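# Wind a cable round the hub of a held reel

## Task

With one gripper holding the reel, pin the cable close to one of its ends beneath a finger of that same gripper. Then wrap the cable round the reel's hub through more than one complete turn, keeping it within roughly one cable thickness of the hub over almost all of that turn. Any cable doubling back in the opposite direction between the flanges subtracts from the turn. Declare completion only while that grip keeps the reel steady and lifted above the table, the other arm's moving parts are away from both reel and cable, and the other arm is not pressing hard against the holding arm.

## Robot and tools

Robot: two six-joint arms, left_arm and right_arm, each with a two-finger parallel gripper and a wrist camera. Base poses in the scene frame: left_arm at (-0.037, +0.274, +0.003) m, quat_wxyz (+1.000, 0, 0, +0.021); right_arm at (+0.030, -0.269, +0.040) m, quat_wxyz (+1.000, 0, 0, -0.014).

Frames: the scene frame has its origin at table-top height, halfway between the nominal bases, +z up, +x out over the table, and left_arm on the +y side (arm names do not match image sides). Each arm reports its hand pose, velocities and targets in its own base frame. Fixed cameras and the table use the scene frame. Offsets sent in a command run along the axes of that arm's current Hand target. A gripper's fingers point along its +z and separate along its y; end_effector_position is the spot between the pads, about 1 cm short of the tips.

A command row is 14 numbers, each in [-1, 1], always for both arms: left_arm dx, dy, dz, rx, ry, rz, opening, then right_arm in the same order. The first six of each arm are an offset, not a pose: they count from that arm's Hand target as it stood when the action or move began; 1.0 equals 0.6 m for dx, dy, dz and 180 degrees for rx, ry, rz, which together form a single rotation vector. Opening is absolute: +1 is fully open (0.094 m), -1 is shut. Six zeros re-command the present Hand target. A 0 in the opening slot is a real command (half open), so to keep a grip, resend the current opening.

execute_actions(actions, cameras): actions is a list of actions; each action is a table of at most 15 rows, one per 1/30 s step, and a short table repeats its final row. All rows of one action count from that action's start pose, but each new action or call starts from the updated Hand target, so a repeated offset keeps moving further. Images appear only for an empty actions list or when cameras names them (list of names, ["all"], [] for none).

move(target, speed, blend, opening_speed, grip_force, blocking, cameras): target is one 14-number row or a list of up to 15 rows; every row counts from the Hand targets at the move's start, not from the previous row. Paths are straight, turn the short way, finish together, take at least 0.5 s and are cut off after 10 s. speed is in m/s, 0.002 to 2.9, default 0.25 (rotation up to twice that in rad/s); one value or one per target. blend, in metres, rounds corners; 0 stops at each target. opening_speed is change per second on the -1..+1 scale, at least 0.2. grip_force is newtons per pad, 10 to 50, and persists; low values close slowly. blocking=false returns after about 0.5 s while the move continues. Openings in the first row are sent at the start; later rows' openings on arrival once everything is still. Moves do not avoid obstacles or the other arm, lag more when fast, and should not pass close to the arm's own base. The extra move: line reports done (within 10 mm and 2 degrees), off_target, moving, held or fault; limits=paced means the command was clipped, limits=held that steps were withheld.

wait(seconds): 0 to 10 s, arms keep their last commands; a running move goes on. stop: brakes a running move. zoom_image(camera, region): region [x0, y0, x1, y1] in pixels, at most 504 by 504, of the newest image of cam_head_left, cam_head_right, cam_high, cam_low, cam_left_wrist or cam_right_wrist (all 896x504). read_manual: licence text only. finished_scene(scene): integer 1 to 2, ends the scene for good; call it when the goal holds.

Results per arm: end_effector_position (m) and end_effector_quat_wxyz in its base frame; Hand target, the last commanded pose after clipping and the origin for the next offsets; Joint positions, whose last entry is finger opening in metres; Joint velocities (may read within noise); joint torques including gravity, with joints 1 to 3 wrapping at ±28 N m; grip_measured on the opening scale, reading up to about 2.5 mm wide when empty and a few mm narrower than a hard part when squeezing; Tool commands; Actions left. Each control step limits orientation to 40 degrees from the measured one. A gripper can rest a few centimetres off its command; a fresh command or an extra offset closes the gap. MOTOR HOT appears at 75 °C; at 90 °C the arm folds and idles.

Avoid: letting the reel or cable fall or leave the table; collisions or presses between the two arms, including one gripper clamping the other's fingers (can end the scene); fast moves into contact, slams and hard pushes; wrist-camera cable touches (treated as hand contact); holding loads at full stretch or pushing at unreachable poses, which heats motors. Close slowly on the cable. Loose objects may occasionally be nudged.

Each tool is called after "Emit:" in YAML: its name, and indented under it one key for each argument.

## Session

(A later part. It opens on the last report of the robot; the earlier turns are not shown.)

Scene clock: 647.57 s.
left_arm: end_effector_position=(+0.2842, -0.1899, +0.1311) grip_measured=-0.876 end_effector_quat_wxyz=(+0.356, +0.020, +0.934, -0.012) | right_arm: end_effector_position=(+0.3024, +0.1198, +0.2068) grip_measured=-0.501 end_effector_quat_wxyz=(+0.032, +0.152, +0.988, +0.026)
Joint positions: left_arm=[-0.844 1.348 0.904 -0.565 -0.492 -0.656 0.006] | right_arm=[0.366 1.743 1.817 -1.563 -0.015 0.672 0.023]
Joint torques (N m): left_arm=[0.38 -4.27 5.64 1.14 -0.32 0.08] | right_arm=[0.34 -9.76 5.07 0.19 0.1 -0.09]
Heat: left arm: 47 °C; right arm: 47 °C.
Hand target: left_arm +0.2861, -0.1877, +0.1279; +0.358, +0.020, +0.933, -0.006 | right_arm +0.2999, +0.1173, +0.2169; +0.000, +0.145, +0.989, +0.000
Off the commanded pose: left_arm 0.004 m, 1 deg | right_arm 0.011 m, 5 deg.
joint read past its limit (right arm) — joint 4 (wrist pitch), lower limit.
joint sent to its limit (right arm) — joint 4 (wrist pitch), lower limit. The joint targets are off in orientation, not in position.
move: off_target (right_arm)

Emit:
move:
  target:
    - [-0.08,0.0036,-0.06,0,0,0,-1,0,0,0,0,0,0,-0.5]
    - [-0.363,0.0036,-0.276,0,-0.128,0,-1,0,0,0,0,0,0,-0.5]
  speed: 0.15
  blend: 0.02
  cameras: ["cam_left_wrist","cam_head_right","cam_head_left","cam_low","cam_high"]

Scene clock: 658.63 s.
left_arm: end_effector_position=(+0.3322, -0.1902, +0.3720) grip_measured=-0.877 end_effector_quat_wxyz=(+0.508, +0.039, +0.860, -0.002) | right_arm: end_effector_position=(+0.3024, +0.1198, +0.2068) grip_measured=-0.501 end_effector_quat_wxyz=(+0.032, +0.151, +0.988, +0.026)
Joint positions: left_arm=[-0.812 1.405 1.673 -0.92 -0.65 -0.39 0.006] | right_arm=[0.366 1.743 1.817 -1.563 -0.015 0.671 0.023]
Joint torques (N m): left_arm=[-0.12 -5.11 9.62 1.69 -0.57 0.03] | right_arm=[0.24 -9.7 4.93 0.18 0.13 -0.05]
Heat: left arm: 47 °C; right arm: 45 °C.
Hand target: left_arm +0.3372, -0.1884, +0.3967; +0.537, +0.019, +0.843, -0.010 | right_arm +0.2999, +0.1173, +0.2169; +0.000, +0.145, +0.989, +0.000
Off the commanded pose: left_arm 0.025 m, 5 deg | right_arm 0.011 m, 5 deg.
joint read past its limit (right arm) — joint 4 (wrist pitch), lower limit.
joint sent to its limit (right arm) — joint 4 (wrist pitch), lower limit. The joint targets are off in orientation, not in position.
move: off_target (left_arm, right_arm)
camera_calibration:
cam_left_wrist: T_world_to_cam=[[-0.052031, -0.99718, -0.0540884, -0.152553], [-0.804206, 0.0739499, -0.589732, 0.53587], [0.592068, 0.0128139, -0.805786, 0.199698], [0, 0, 0, 1]] pos_world=[0.304778, -0.194309, 0.468682]
Images, in order (width x height): cam_head_left 896x504, cam_head_right 896x504, cam_high 896x504, cam_low 896x504, cam_left_wrist 896x504.

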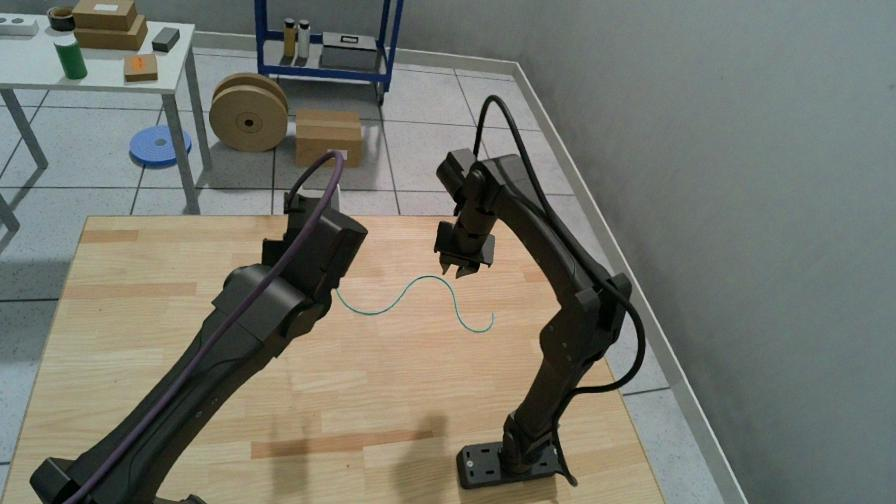

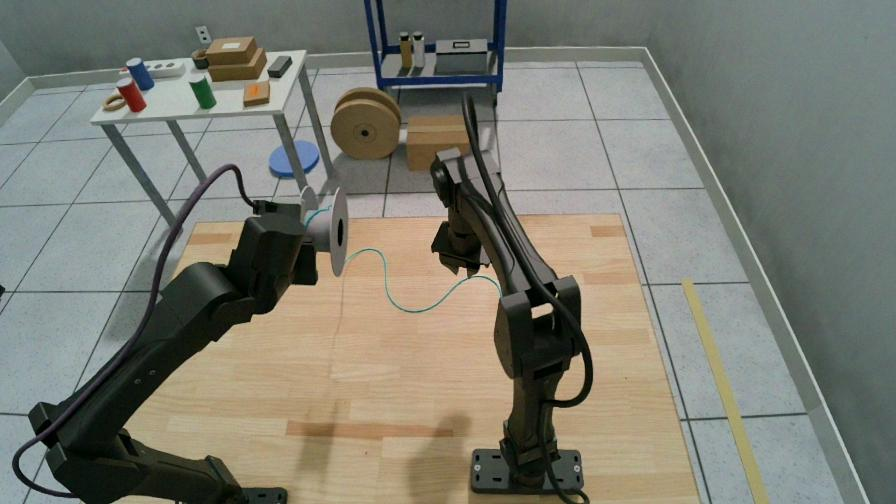

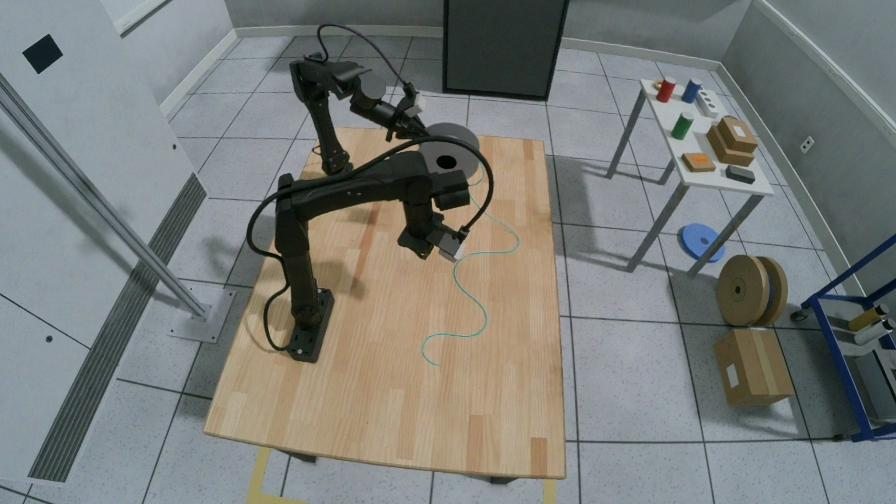

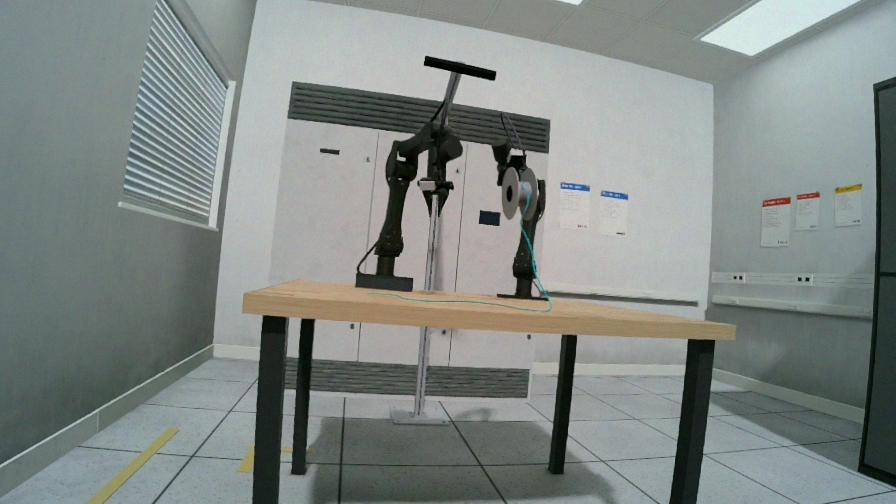

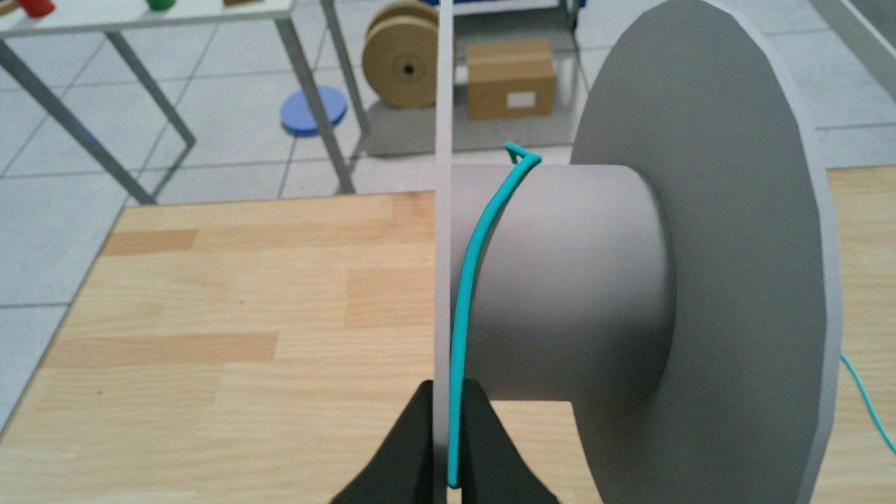

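Emit:
zoom_image:
  camera: "cam_low"
  region: [480, 130, 600, 320]

Emit:
zoom_image:
  camera: "cam_head_right"
  region: [230, 170, 430, 330]

Scaled by 2.653 from the camera's 896x504 image, which has a finer 1280x720 frame.

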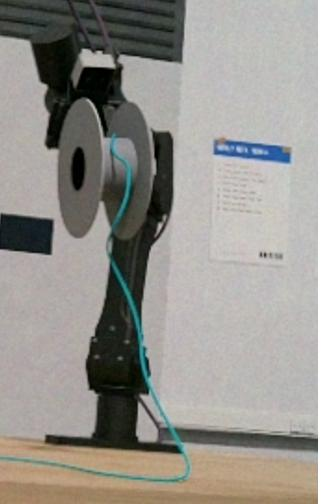

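Scaled by 2.520 from the camera's 896x504 image, which has a finer 1280x720 frame.

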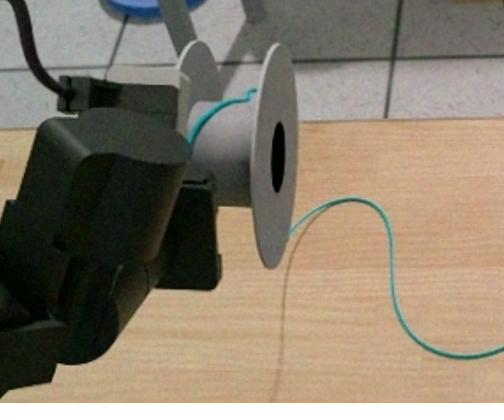

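Emit:
zoom_image:
  camera: "cam_high"
  region: [400, 110, 540, 260]

Emit:
zoom_image:
  camera: "cam_head_left"
  region: [270, 160, 420, 330]

Scaled by 3.360 from the camera's 896x504 image, which has a finer 1280x720 frame.

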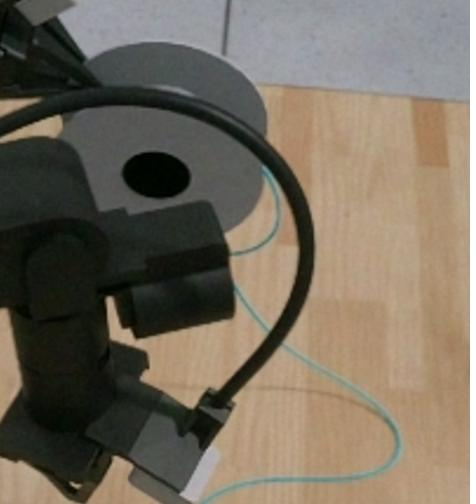

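Scaled by 2.965 from the camera's 896x504 image, which has a finer 1280x720 frame.

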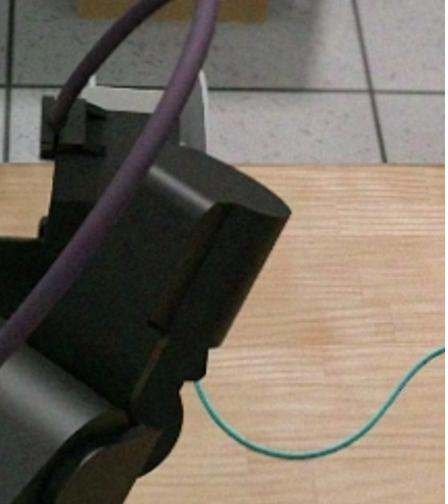

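Emit:
move:
  target:
    - [0,0,0,0,0,0,-1,0,0.10,0.12,-0.2706,-0.2868,-0.4249,-0.3]
    - [0,0,0,0,0,0,-1,0,0.2815,0.27,-0.2706,-0.2868,-0.4249,-0.3]
  speed: 0.25
  cameras: ["cam_right_wrist","cam_head_right","cam_low"]

Scene clock: 686.73 s.
left_arm: end_effector_position=(+0.3322, -0.1902, +0.3720) grip_measured=-0.877 end_effector_quat_wxyz=(+0.508, +0.040, +0.860, -0.002) | right_arm: end_effector_position=(+0.3401, +0.2739, +0.0504) grip_measured=-0.301 end_effector_quat_wxyz=(+0.428, -0.483, +0.698, +0.310)
Joint positions: left_arm=[-0.812 1.405 1.673 -0.92 -0.65 -0.389 0.006] | right_arm=[0.397 1.875 0.726 0.518 -0.727 -0.432 0.033]
Joint torques (N m): left_arm=[-0.12 -5.08 9.58 1.67 -0.57 0.01] | right_arm=[0.31 -6.08 6.61 1.57 -0.22 0.11]
Heat: left arm: 48 °C; right arm: 44 °C.
Hand target: left_arm +0.3372, -0.1884, +0.3967; +0.537, +0.019, +0.843, -0.010 | right_arm +0.3482, +0.2791, +0.0548; +0.440, -0.484, +0.691, +0.308
Off the commanded pose: left_arm 0.025 m, 5 deg | right_arm 0.010 m, 2 deg.
move: off_target (left_arm)
camera_calibration:
cam_right_wrist: T_world_to_cam=[[0.945029, -0.324173, -0.0428086, -0.229], [-0.27729, -0.725118, -0.630329, 0.362011], [0.173295, 0.607549, -0.775147, -0.0949936], [0, 0, 0, 1]] pos_world=[0.333256, 0.245978, 0.144749]
Images, in order (width x height): cam_head_right 896x504, cam_low 896x504, cam_right_wrist 896x504.

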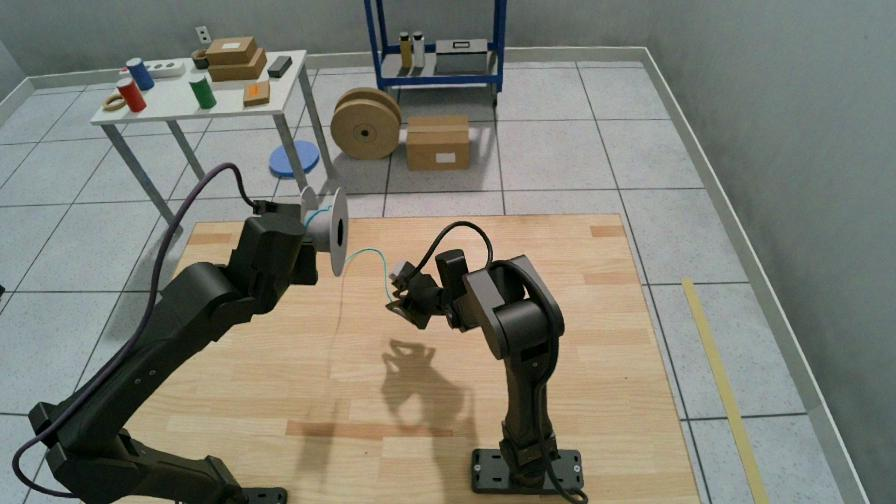

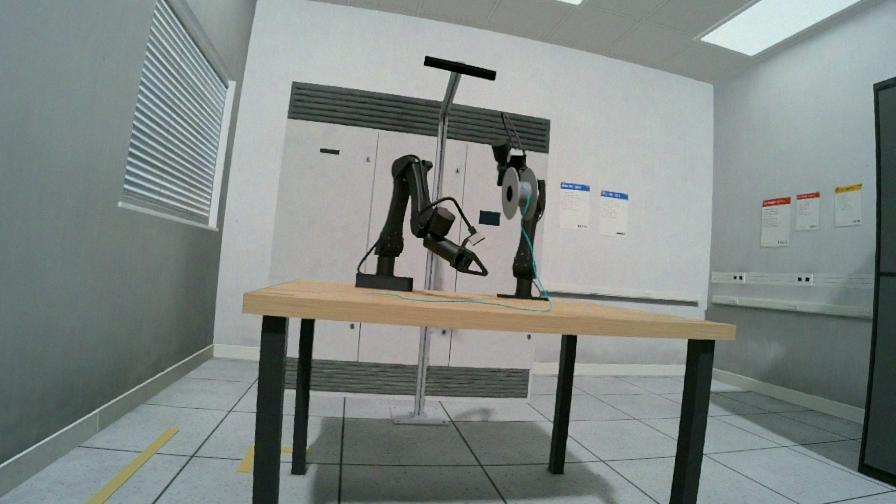

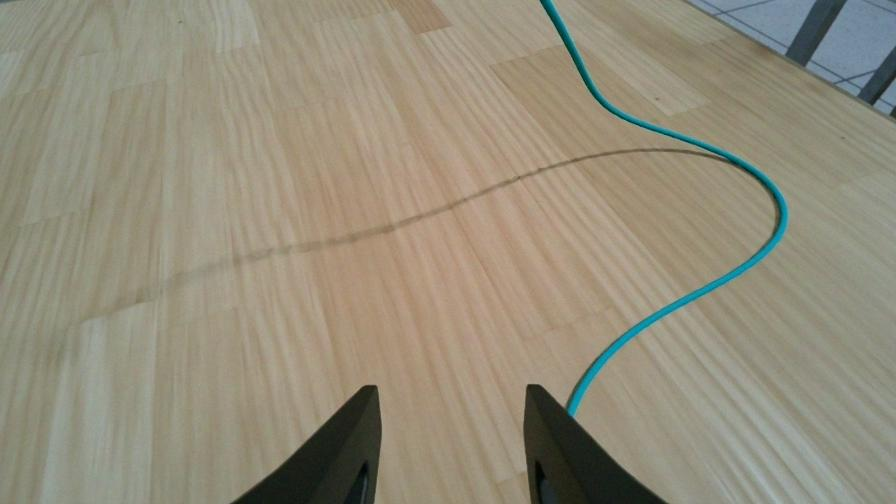

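Emit:
move:
  target:
    - [-0.097,0.0014,-0.0085,0,0,0,-1,0,0,0,0,0,0,-0.3]
  speed: 0.12
  cameras: ["cam_right_wrist","cam_head_right","cam_low","cam_high"]

Scene clock: 696.77 s.
left_arm: end_effector_position=(+0.3538, -0.1904, +0.4298) grip_measured=-0.877 end_effector_quat_wxyz=(+0.511, +0.037, +0.859, +0.003) | right_arm: end_effector_position=(+0.3403, +0.2739, +0.0505) grip_measured=-0.301 end_effector_quat_wxyz=(+0.429, -0.483, +0.698, +0.310)
Joint positions: left_arm=[-0.761 1.609 2.133 -1.152 -0.622 -0.35 0.006] | right_arm=[0.397 1.875 0.726 0.518 -0.727 -0.432 0.033]
Joint torques (N m): left_arm=[0.23 -6.05 8.66 1.72 -0.37 -0.01] | right_arm=[0.4 -6.04 6.57 1.6 -0.27 0.07]
Heat: left arm: 48 °C; right arm: 43 °C.
Hand target: left_arm +0.3573, -0.1884, +0.4516; +0.537, +0.019, +0.843, -0.010 | right_arm +0.3483, +0.2791, +0.0548; +0.440, -0.484, +0.691, +0.308
Off the commanded pose: left_arm 0.022 m, 4 deg | right_arm 0.010 m, 1 deg.
move: off_target (left_arm)
camera_calibration:
cam_right_wrist: T_world_to_cam=[[0.944891, -0.324618, -0.0424662, -0.228987], [-0.277376, -0.724892, -0.63055, 0.362043], [0.173905, 0.607581, -0.774986, -0.0952455], [0, 0, 0, 1]] pos_world=[0.333354, 0.245978, 0.144748]
Images, in order (width x height): cam_head_right 896x504, cam_high 896x504, cam_low 896x504, cam_right_wrist 896x504.

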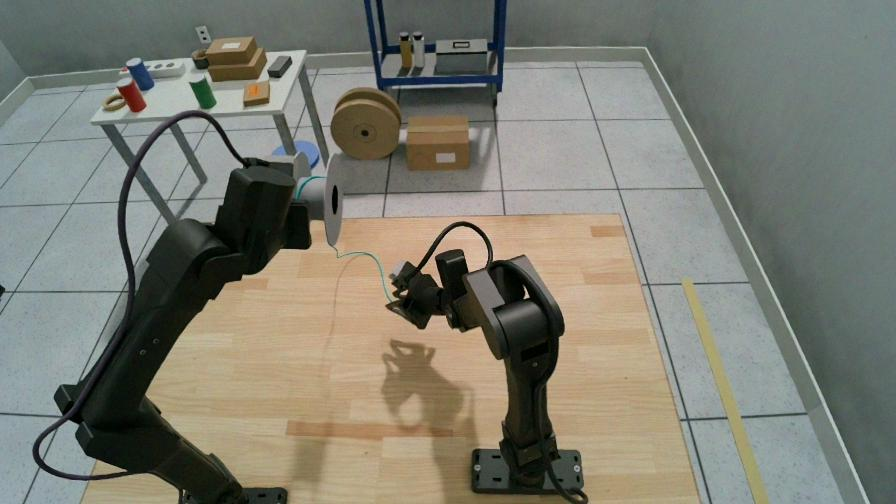

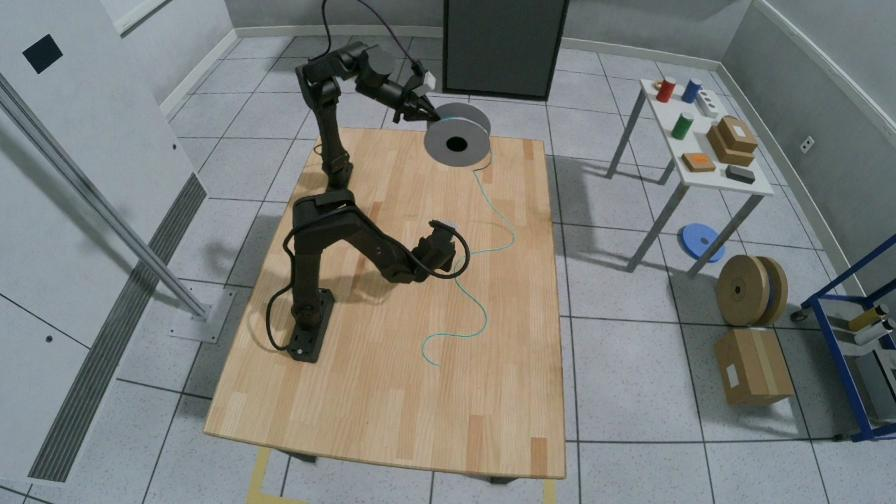

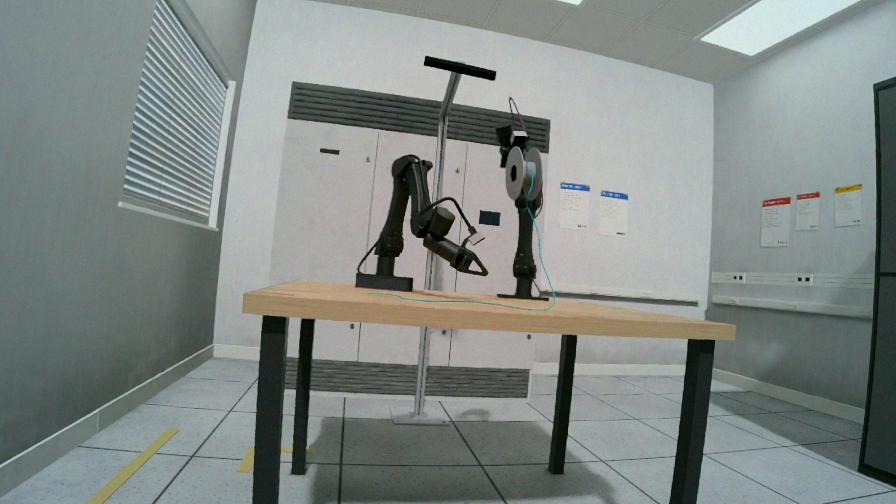

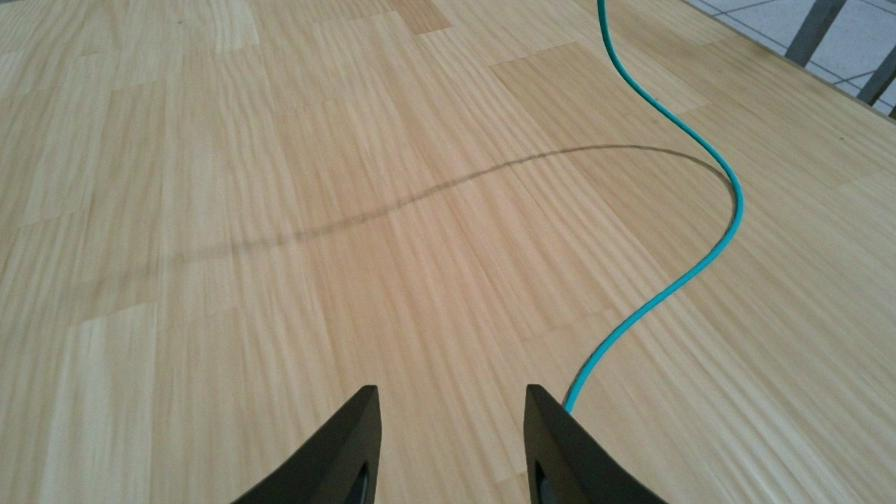

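Emit:
move:
  target:
    - [-0.06,0.0,0.028,0,0,0,-1,0,0,0,0,0,0,-0.3]
  speed: 0.12
  cameras: ["cam_right_wrist","cam_head_right"]

Scene clock: 704.87 s.
left_arm: end_effector_position=(+0.3842, -0.1908, +0.4602) grip_measured=-0.877 end_effector_quat_wxyz=(+0.514, +0.034, +0.857, +0.001) | right_arm: end_effector_position=(+0.3403, +0.2739, +0.0505) grip_measured=-0.301 end_effector_quat_wxyz=(+0.429, -0.483, +0.698, +0.310)
Joint positions: left_arm=[-0.691 1.882 2.66 -1.371 -0.565 -0.305 0.006] | right_arm=[0.397 1.875 0.726 0.518 -0.727 -0.432 0.033]
Joint torques (N m): left_arm=[0.14 -7.02 7.2 1.76 -0.32 -0.03] | right_arm=[0.35 -5.93 6.58 1.62 -0.25 0.1]
Heat: left arm: 47 °C; right arm: 43 °C.
Hand target: left_arm +0.3876, -0.1897, +0.4772; +0.537, +0.018, +0.843, -0.010 | right_arm +0.3483, +0.2791, +0.0548; +0.440, -0.484, +0.691, +0.308
Off the commanded pose: left_arm 0.017 m, 4 deg | right_arm 0.010 m, 1 deg.
move: off_target (left_arm)
camera_calibration:
cam_right_wrist: T_world_to_cam=[[0.944891, -0.324618, -0.0424662, -0.228987], [-0.277376, -0.724892, -0.63055, 0.362043], [0.173905, 0.607581, -0.774986, -0.0952455], [0, 0, 0, 1]] pos_world=[0.333354, 0.245978, 0.144748]
Images, in order (width x height): cam_head_right 896x504, cam_right_wrist 896x504.

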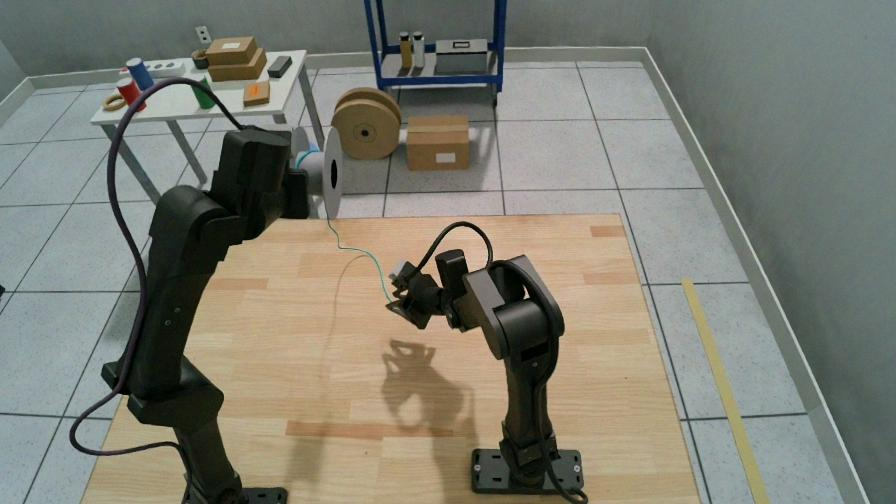

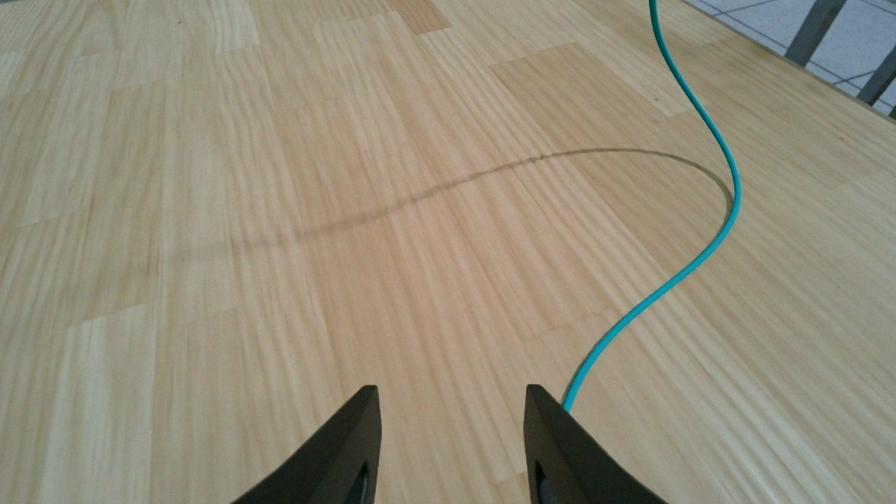

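Emit:
move:
  target:
    - [0,0,0,0,0,0,-1,-0.111,-0.1624,0.1427,0,0,0,-0.2]
  speed: 0.15
  cameras: ["cam_right_wrist","cam_head_right","cam_low"]

Scene clock: 714.93 s.
left_arm: end_effector_position=(+0.3841, -0.1907, +0.4601) grip_measured=-0.877 end_effector_quat_wxyz=(+0.514, +0.034, +0.857, +0.001) | right_arm: end_effector_position=(+0.4721, +0.3386, +0.0793) grip_measured=-0.201 end_effector_quat_wxyz=(+0.437, -0.481, +0.695, +0.307)
Joint positions: left_arm=[-0.691 1.882 2.66 -1.372 -0.565 -0.305 0.006] | right_arm=[0.418 2.23 1.444 0.188 -0.704 -0.41 0.038]
Joint torques (N m): left_arm=[0.13 -7.02 7.17 1.77 -0.32 -0.03] | right_arm=[0.65 -9.46 8.31 1.42 -0.29 0.04]
Heat: left arm: 47 °C; right arm: 43 °C.
Hand target: left_arm +0.3876, -0.1898, +0.4772; +0.537, +0.018, +0.843, -0.010 | right_arm +0.4760, +0.3451, +0.0789; +0.440, -0.484, +0.691, +0.308
Off the commanded pose: left_arm 0.017 m, 4 deg | right_arm 0.008 m, 1 deg.
move: off_target (left_arm)
camera_calibration:
cam_right_wrist: T_world_to_cam=[[0.94309, -0.331238, -0.0293615, -0.329263], [-0.272134, -0.718025, -0.640612, 0.459697], [0.191113, 0.612145, -0.767303, -0.145319], [0, 0, 0, 1]] pos_world=[0.463396, 0.309966, 0.173316]
Images, in order (width x height): cam_head_right 896x504, cam_low 896x504, cam_right_wrist 896x504.

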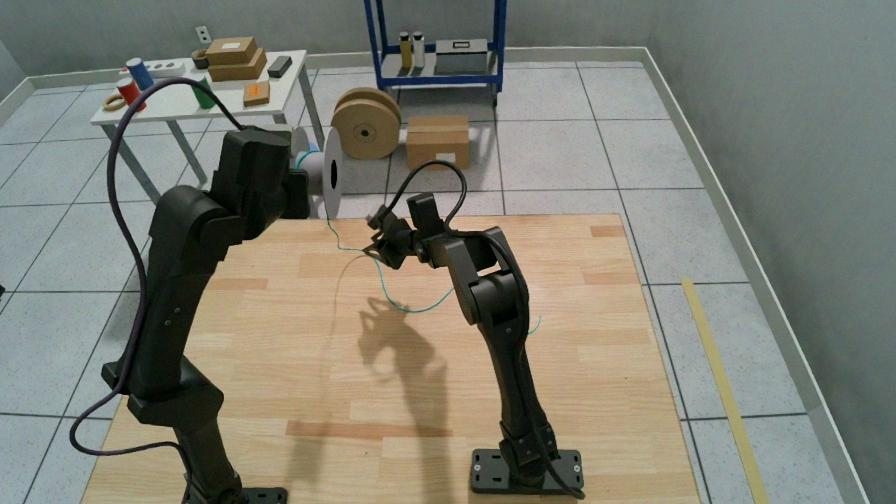

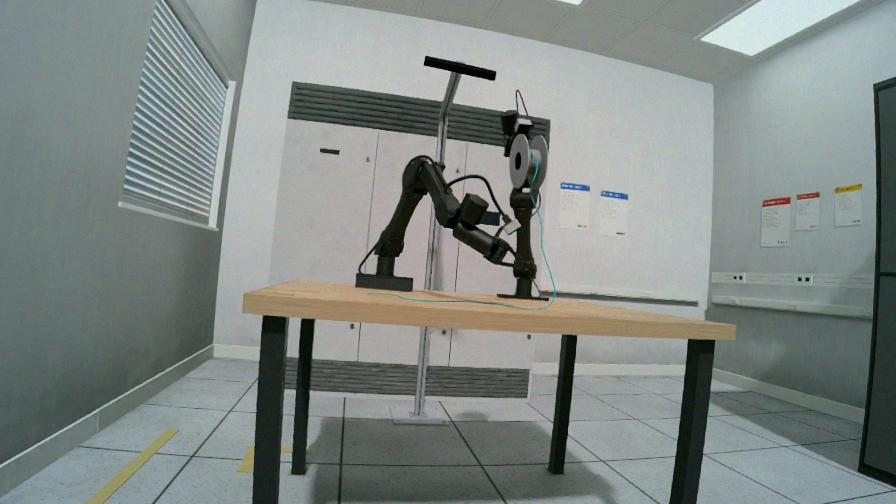

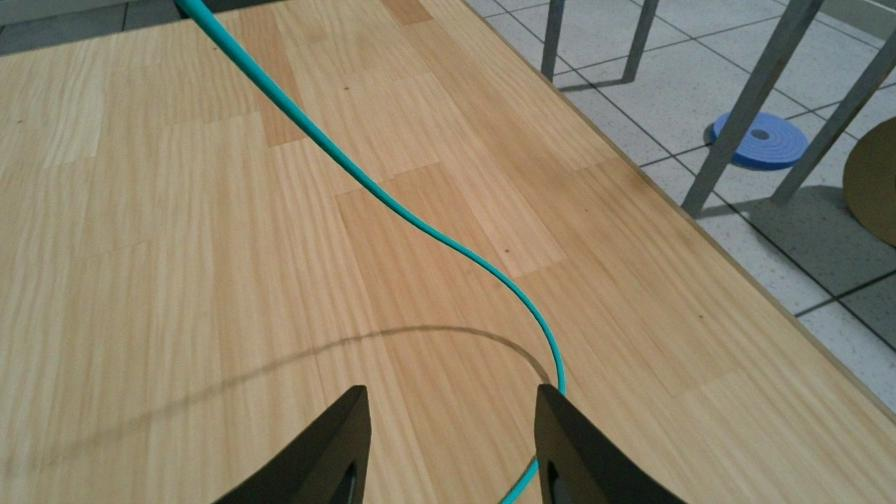

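Emit:
move:
  target:
    - [0,0,0,0,0,0,-1,-0.007,0.006,0.105,0,0,0,-0.2]
  speed: 0.12
  cameras: ["cam_right_wrist"]

Scene clock: 726.30 s.
left_arm: end_effector_position=(+0.3841, -0.1907, +0.4601) grip_measured=-0.877 end_effector_quat_wxyz=(+0.514, +0.034, +0.857, +0.001) | right_arm: end_effector_position=(+0.4862, +0.3991, +0.0580) grip_measured=-0.201 end_effector_quat_wxyz=(+0.436, -0.487, +0.691, +0.309)
Joint positions: left_arm=[-0.691 1.882 2.66 -1.372 -0.565 -0.305 0.006] | right_arm=[0.515 2.41 1.664 0.185 -0.634 -0.354 0.038]
Joint torques (N m): left_arm=[0.13 -7.04 7.17 1.77 -0.32 -0.03] | right_arm=[-0.17 -10.61 8.43 1.46 -0.24 0.11]
Heat: left arm: 47 °C; right arm: 43 °C.
Hand target: left_arm +0.3876, -0.1898, +0.4772; +0.537, +0.018, +0.843, -0.010 | right_arm +0.4928, +0.4016, +0.0560; +0.440, -0.484, +0.691, +0.308
Off the commanded pose: left_arm 0.017 m, 4 deg | right_arm 0.007 m, 1 deg.
move: off_target (left_arm)
camera_calibration:
cam_right_wrist: T_world_to_cam=[[0.947864, -0.317569, -0.0265342, -0.331078], [-0.259822, -0.721914, -0.641353, 0.48889], [0.184518, 0.614809, -0.766787, -0.199341], [0, 0, 0, 1]] pos_world=[0.477623, 0.370353, 0.151914]
Images, in order (width x height): cam_right_wrist 896x504.

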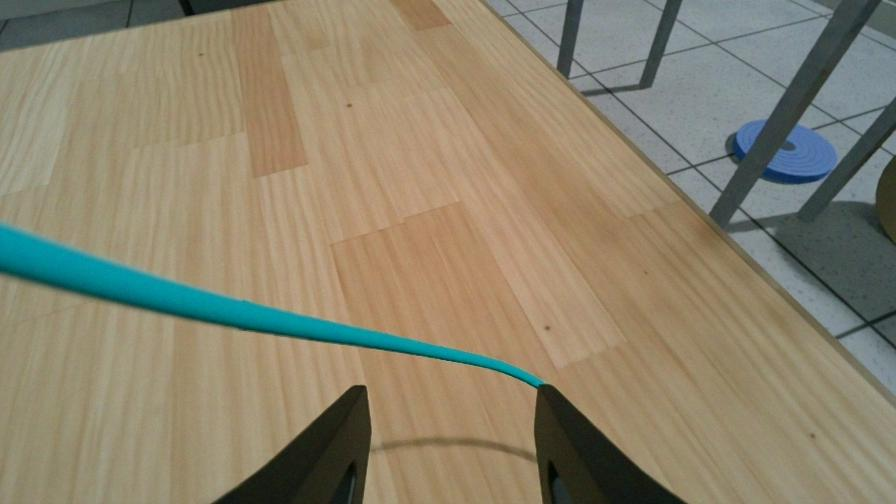

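Emit:
move:
  target:
    - [0,0,0,0,0,0,-1,0,0,-0.05,0,0,-0.28,-0.2]
    - [0,0,0,0,0,0,-1,0,0,0.037,0,0,-0.28,-0.2]
  speed: 0.15
  cameras: ["cam_right_wrist"]

Scene clock: 742.83 s.
left_arm: end_effector_position=(+0.3841, -0.1908, +0.4600) grip_measured=-0.877 end_effector_quat_wxyz=(+0.513, +0.034, +0.857, +0.001) | right_arm: end_effector_position=(+0.4949, +0.4182, +0.0488) grip_measured=-0.201 end_effector_quat_wxyz=(-0.527, +0.736, -0.415, -0.087)
Joint positions: left_arm=[-0.691 1.882 2.66 -1.372 -0.565 -0.305 0.006] | right_arm=[0.541 2.486 1.765 0.174 -0.604 -1.227 0.038]
Joint torques (N m): left_arm=[0.13 -7.05 7.17 1.76 -0.32 -0.03] | right_arm=[-0.05 -11 8.47 1.43 -0.3 0.16]
Heat: left arm: 47 °C; right arm: 43 °C.
Hand target: left_arm +0.3876, -0.1897, +0.4772; +0.537, +0.018, +0.843, -0.010 | right_arm +0.4997, +0.4205, +0.0467; -0.529, +0.732, -0.419, -0.092
Off the commanded pose: left_arm 0.018 m, 4 deg | right_arm 0.006 m, 1 deg.
move: off_target (left_arm)
camera_calibration:
cam_right_wrist: T_world_to_cam=[[0.720611, 0.114134, 0.683881, -0.436318], [0.450355, -0.827002, -0.336523, 0.176662], [0.527163, 0.550491, -0.647347, -0.368167], [0, 0, 0, 1]] pos_world=[0.428939, 0.398572, 0.119508]
Images, in order (width x height): cam_right_wrist 896x504.

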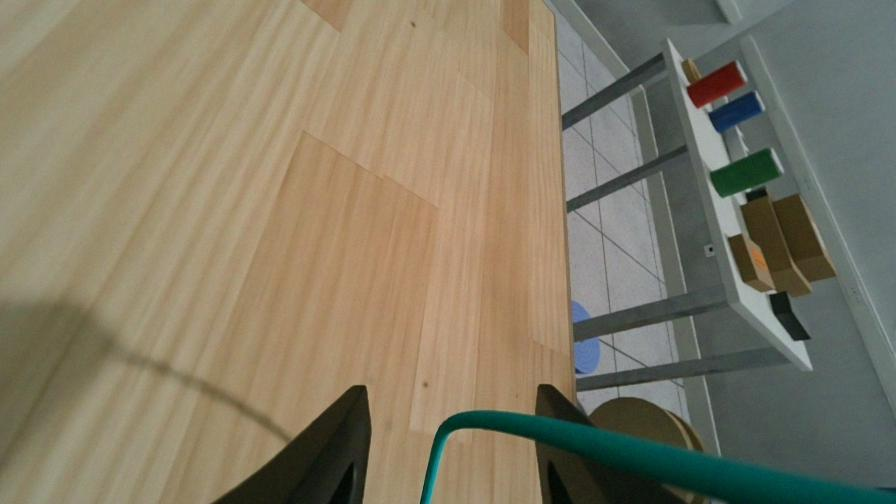

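Emit:
move:
  target:
    - [0,0,0,0,0,0,-1,0,0,0,0,0,0,-1]
  opening_speed: 0.6
  cameras: ["cam_right_wrist"]

Scene clock: 748.40 s.
left_arm: end_effector_position=(+0.3841, -0.1908, +0.4600) grip_measured=-0.877 end_effector_quat_wxyz=(+0.513, +0.034, +0.857, +0.001) | right_arm: end_effector_position=(+0.4949, +0.4182, +0.0488) grip_measured=-0.946 end_effector_quat_wxyz=(-0.527, +0.736, -0.415, -0.087)
Joint positions: left_arm=[-0.691 1.882 2.66 -1.372 -0.565 -0.305 0.006] | right_arm=[0.541 2.486 1.765 0.174 -0.604 -1.227 0.003]
Joint torques (N m): left_arm=[0.13 -7.05 7.16 1.77 -0.32 -0.03] | right_arm=[-0.2 -10.91 8.25 1.43 -0.28 0.19]
Heat: left arm: 47 °C; right arm: 44 °C.
Hand target: left_arm +0.3876, -0.1897, +0.4772; +0.537, +0.018, +0.843, -0.010 | right_arm +0.4997, +0.4205, +0.0467; -0.529, +0.732, -0.419, -0.091
Off the commanded pose: left_arm 0.018 m, 4 deg | right_arm 0.006 m, 1 deg.
move: off_target (left_arm)
camera_calibration:
cam_right_wrist: T_world_to_cam=[[0.720522, 0.114003, 0.683997, -0.436173], [0.450176, -0.827171, -0.336348, 0.176753], [0.527437, 0.550265, -0.647316, -0.368263], [0, 0, 0, 1]] pos_world=[0.428938, 0.398572, 0.119408]
Images, in order (width x height): cam_right_wrist 896x504.

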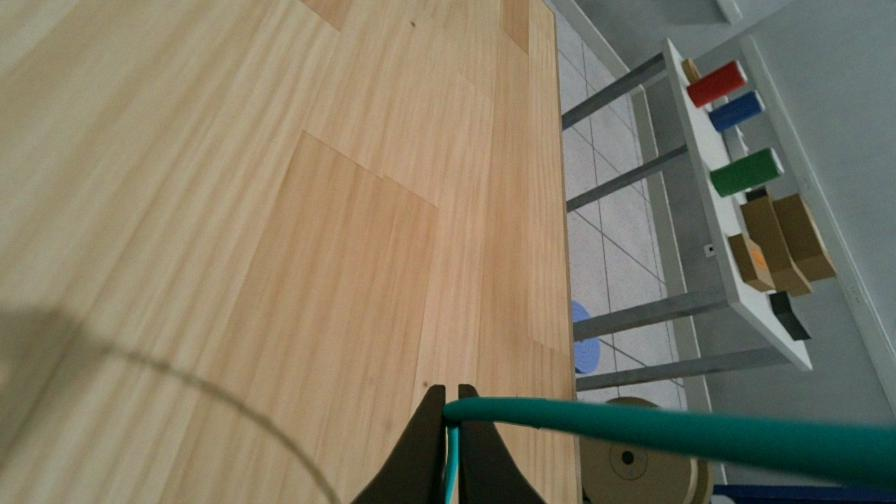

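Emit:
move:
  target:
    - [0.112,-0.002,0.008,0,0,0,-1,0,0,0,0,0,0.28,-1]
  speed: 0.12
  cameras: ["cam_right_wrist","cam_left_wrist","cam_head_right","cam_low","cam_high"]

Emit:
zoom_image:
  camera: "cam_low"
  region: [450, 120, 630, 310]

Scene clock: 764.80 s.
left_arm: end_effector_position=(+0.3651, -0.1948, +0.3859) grip_measured=-0.877 end_effector_quat_wxyz=(+0.498, +0.047, +0.866, +0.010) | right_arm: end_effector_position=(+0.4944, +0.4178, +0.0478) grip_measured=-0.948 end_effector_quat_wxyz=(+0.437, -0.486, +0.693, +0.305)
Joint positions: left_arm=[-0.739 1.552 1.886 -0.988 -0.593 -0.33 0.006] | right_arm=[0.541 2.486 1.765 0.169 -0.604 -0.339 0.002]
Joint torques (N m): left_arm=[-0.61 -10.17 5.71 1.99 -0.54 -0.19] | right_arm=[-0.09 -11.14 8.4 1.44 -0.29 0.05]
Heat: left arm: 47 °C; right arm: 46 °C.
Hand target: left_arm +0.3636, -0.1899, +0.4143; +0.537, +0.019, +0.843, -0.010 | right_arm +0.4997, +0.4205, +0.0467; +0.440, -0.484, +0.691, +0.308
Off the commanded pose: left_arm 0.029 m, 7 deg | right_arm 0.006 m, 1 deg.
move: off_target (left_arm)
camera_calibration:
cam_left_wrist: T_world_to_cam=[[-0.0553144, -0.995087, -0.0821107, -0.142246], [-0.817768, 0.0923345, -0.568093, 0.571033], [0.572883, 0.0357239, -0.818858, 0.207981], [0, 0, 0, 1]] pos_world=[0.339956, -0.201703, 0.483027]
cam_right_wrist: T_world_to_cam=[[0.945835, -0.323851, -0.0227301, -0.329786], [-0.263132, -0.723727, -0.637951, 0.500245], [0.19015, 0.609377, -0.769742, -0.220608], [0, 0, 0, 1]] pos_world=[0.485503, 0.389672, 0.141825]
Images, in order (width x height): cam_head_right 896x504, cam_high 896x504, cam_low 896x504, cam_left_wrist 896x504, cam_right_wrist 896x504.

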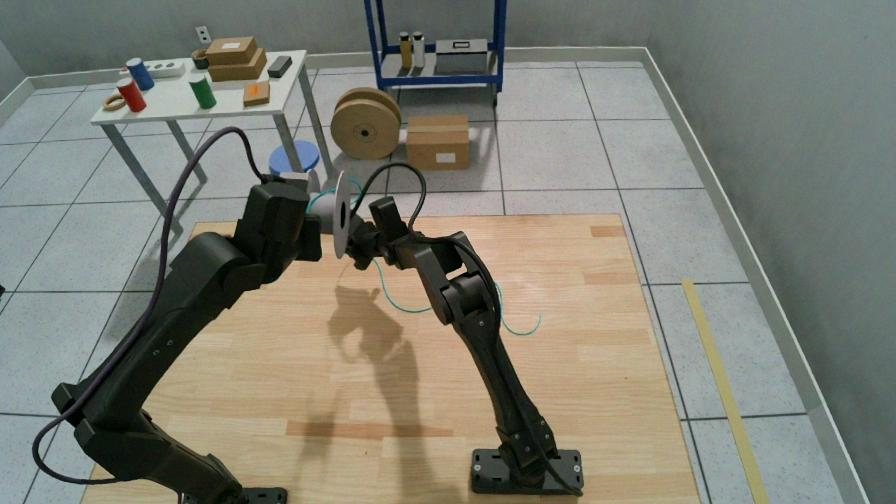

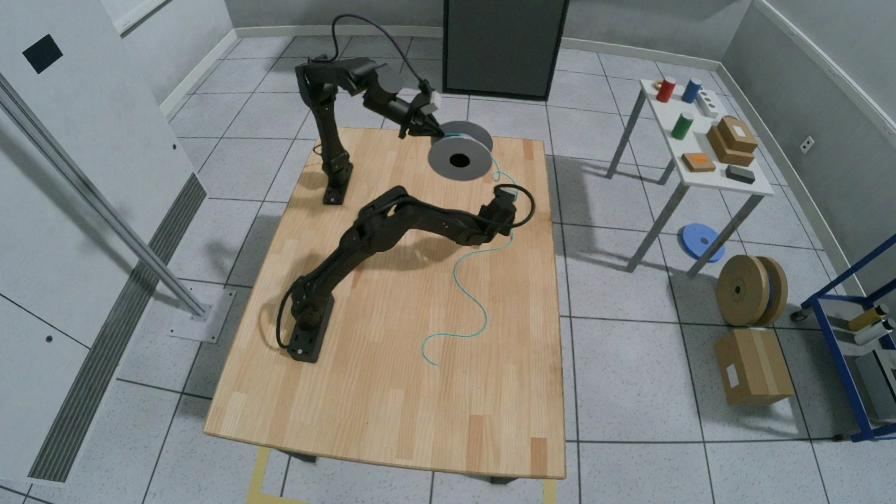

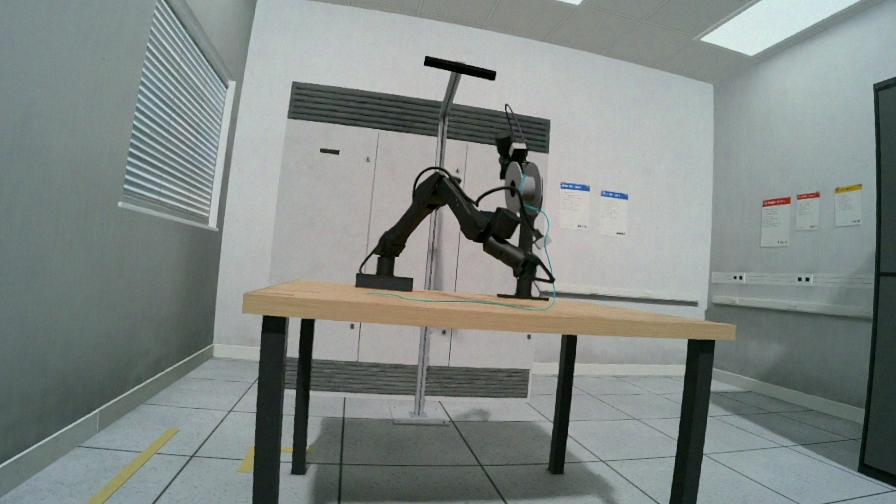

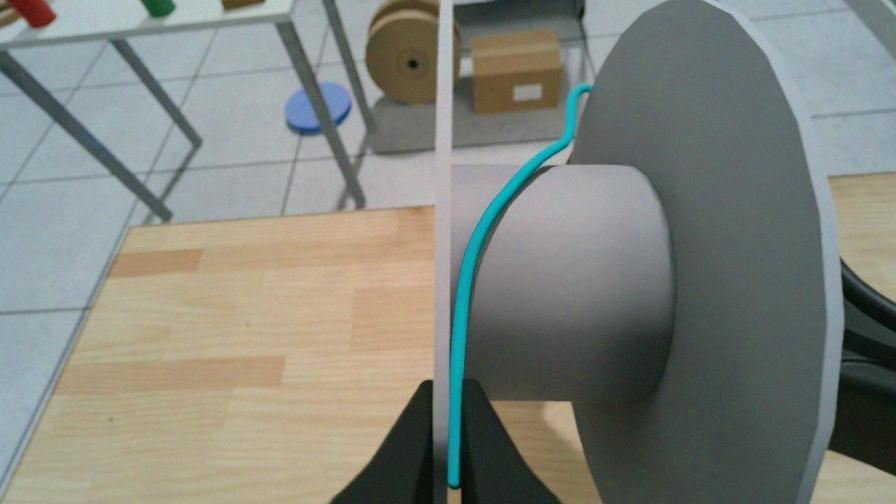

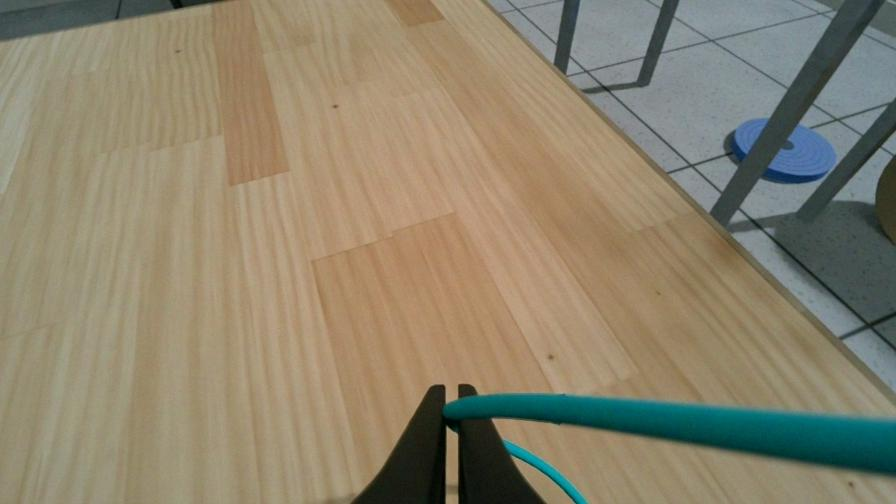

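Scaled by 2.653 from the camera's 896x504 image, which has a finer 1280x720 frame.

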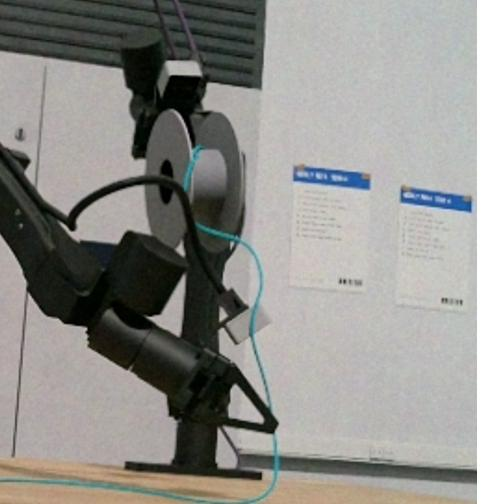

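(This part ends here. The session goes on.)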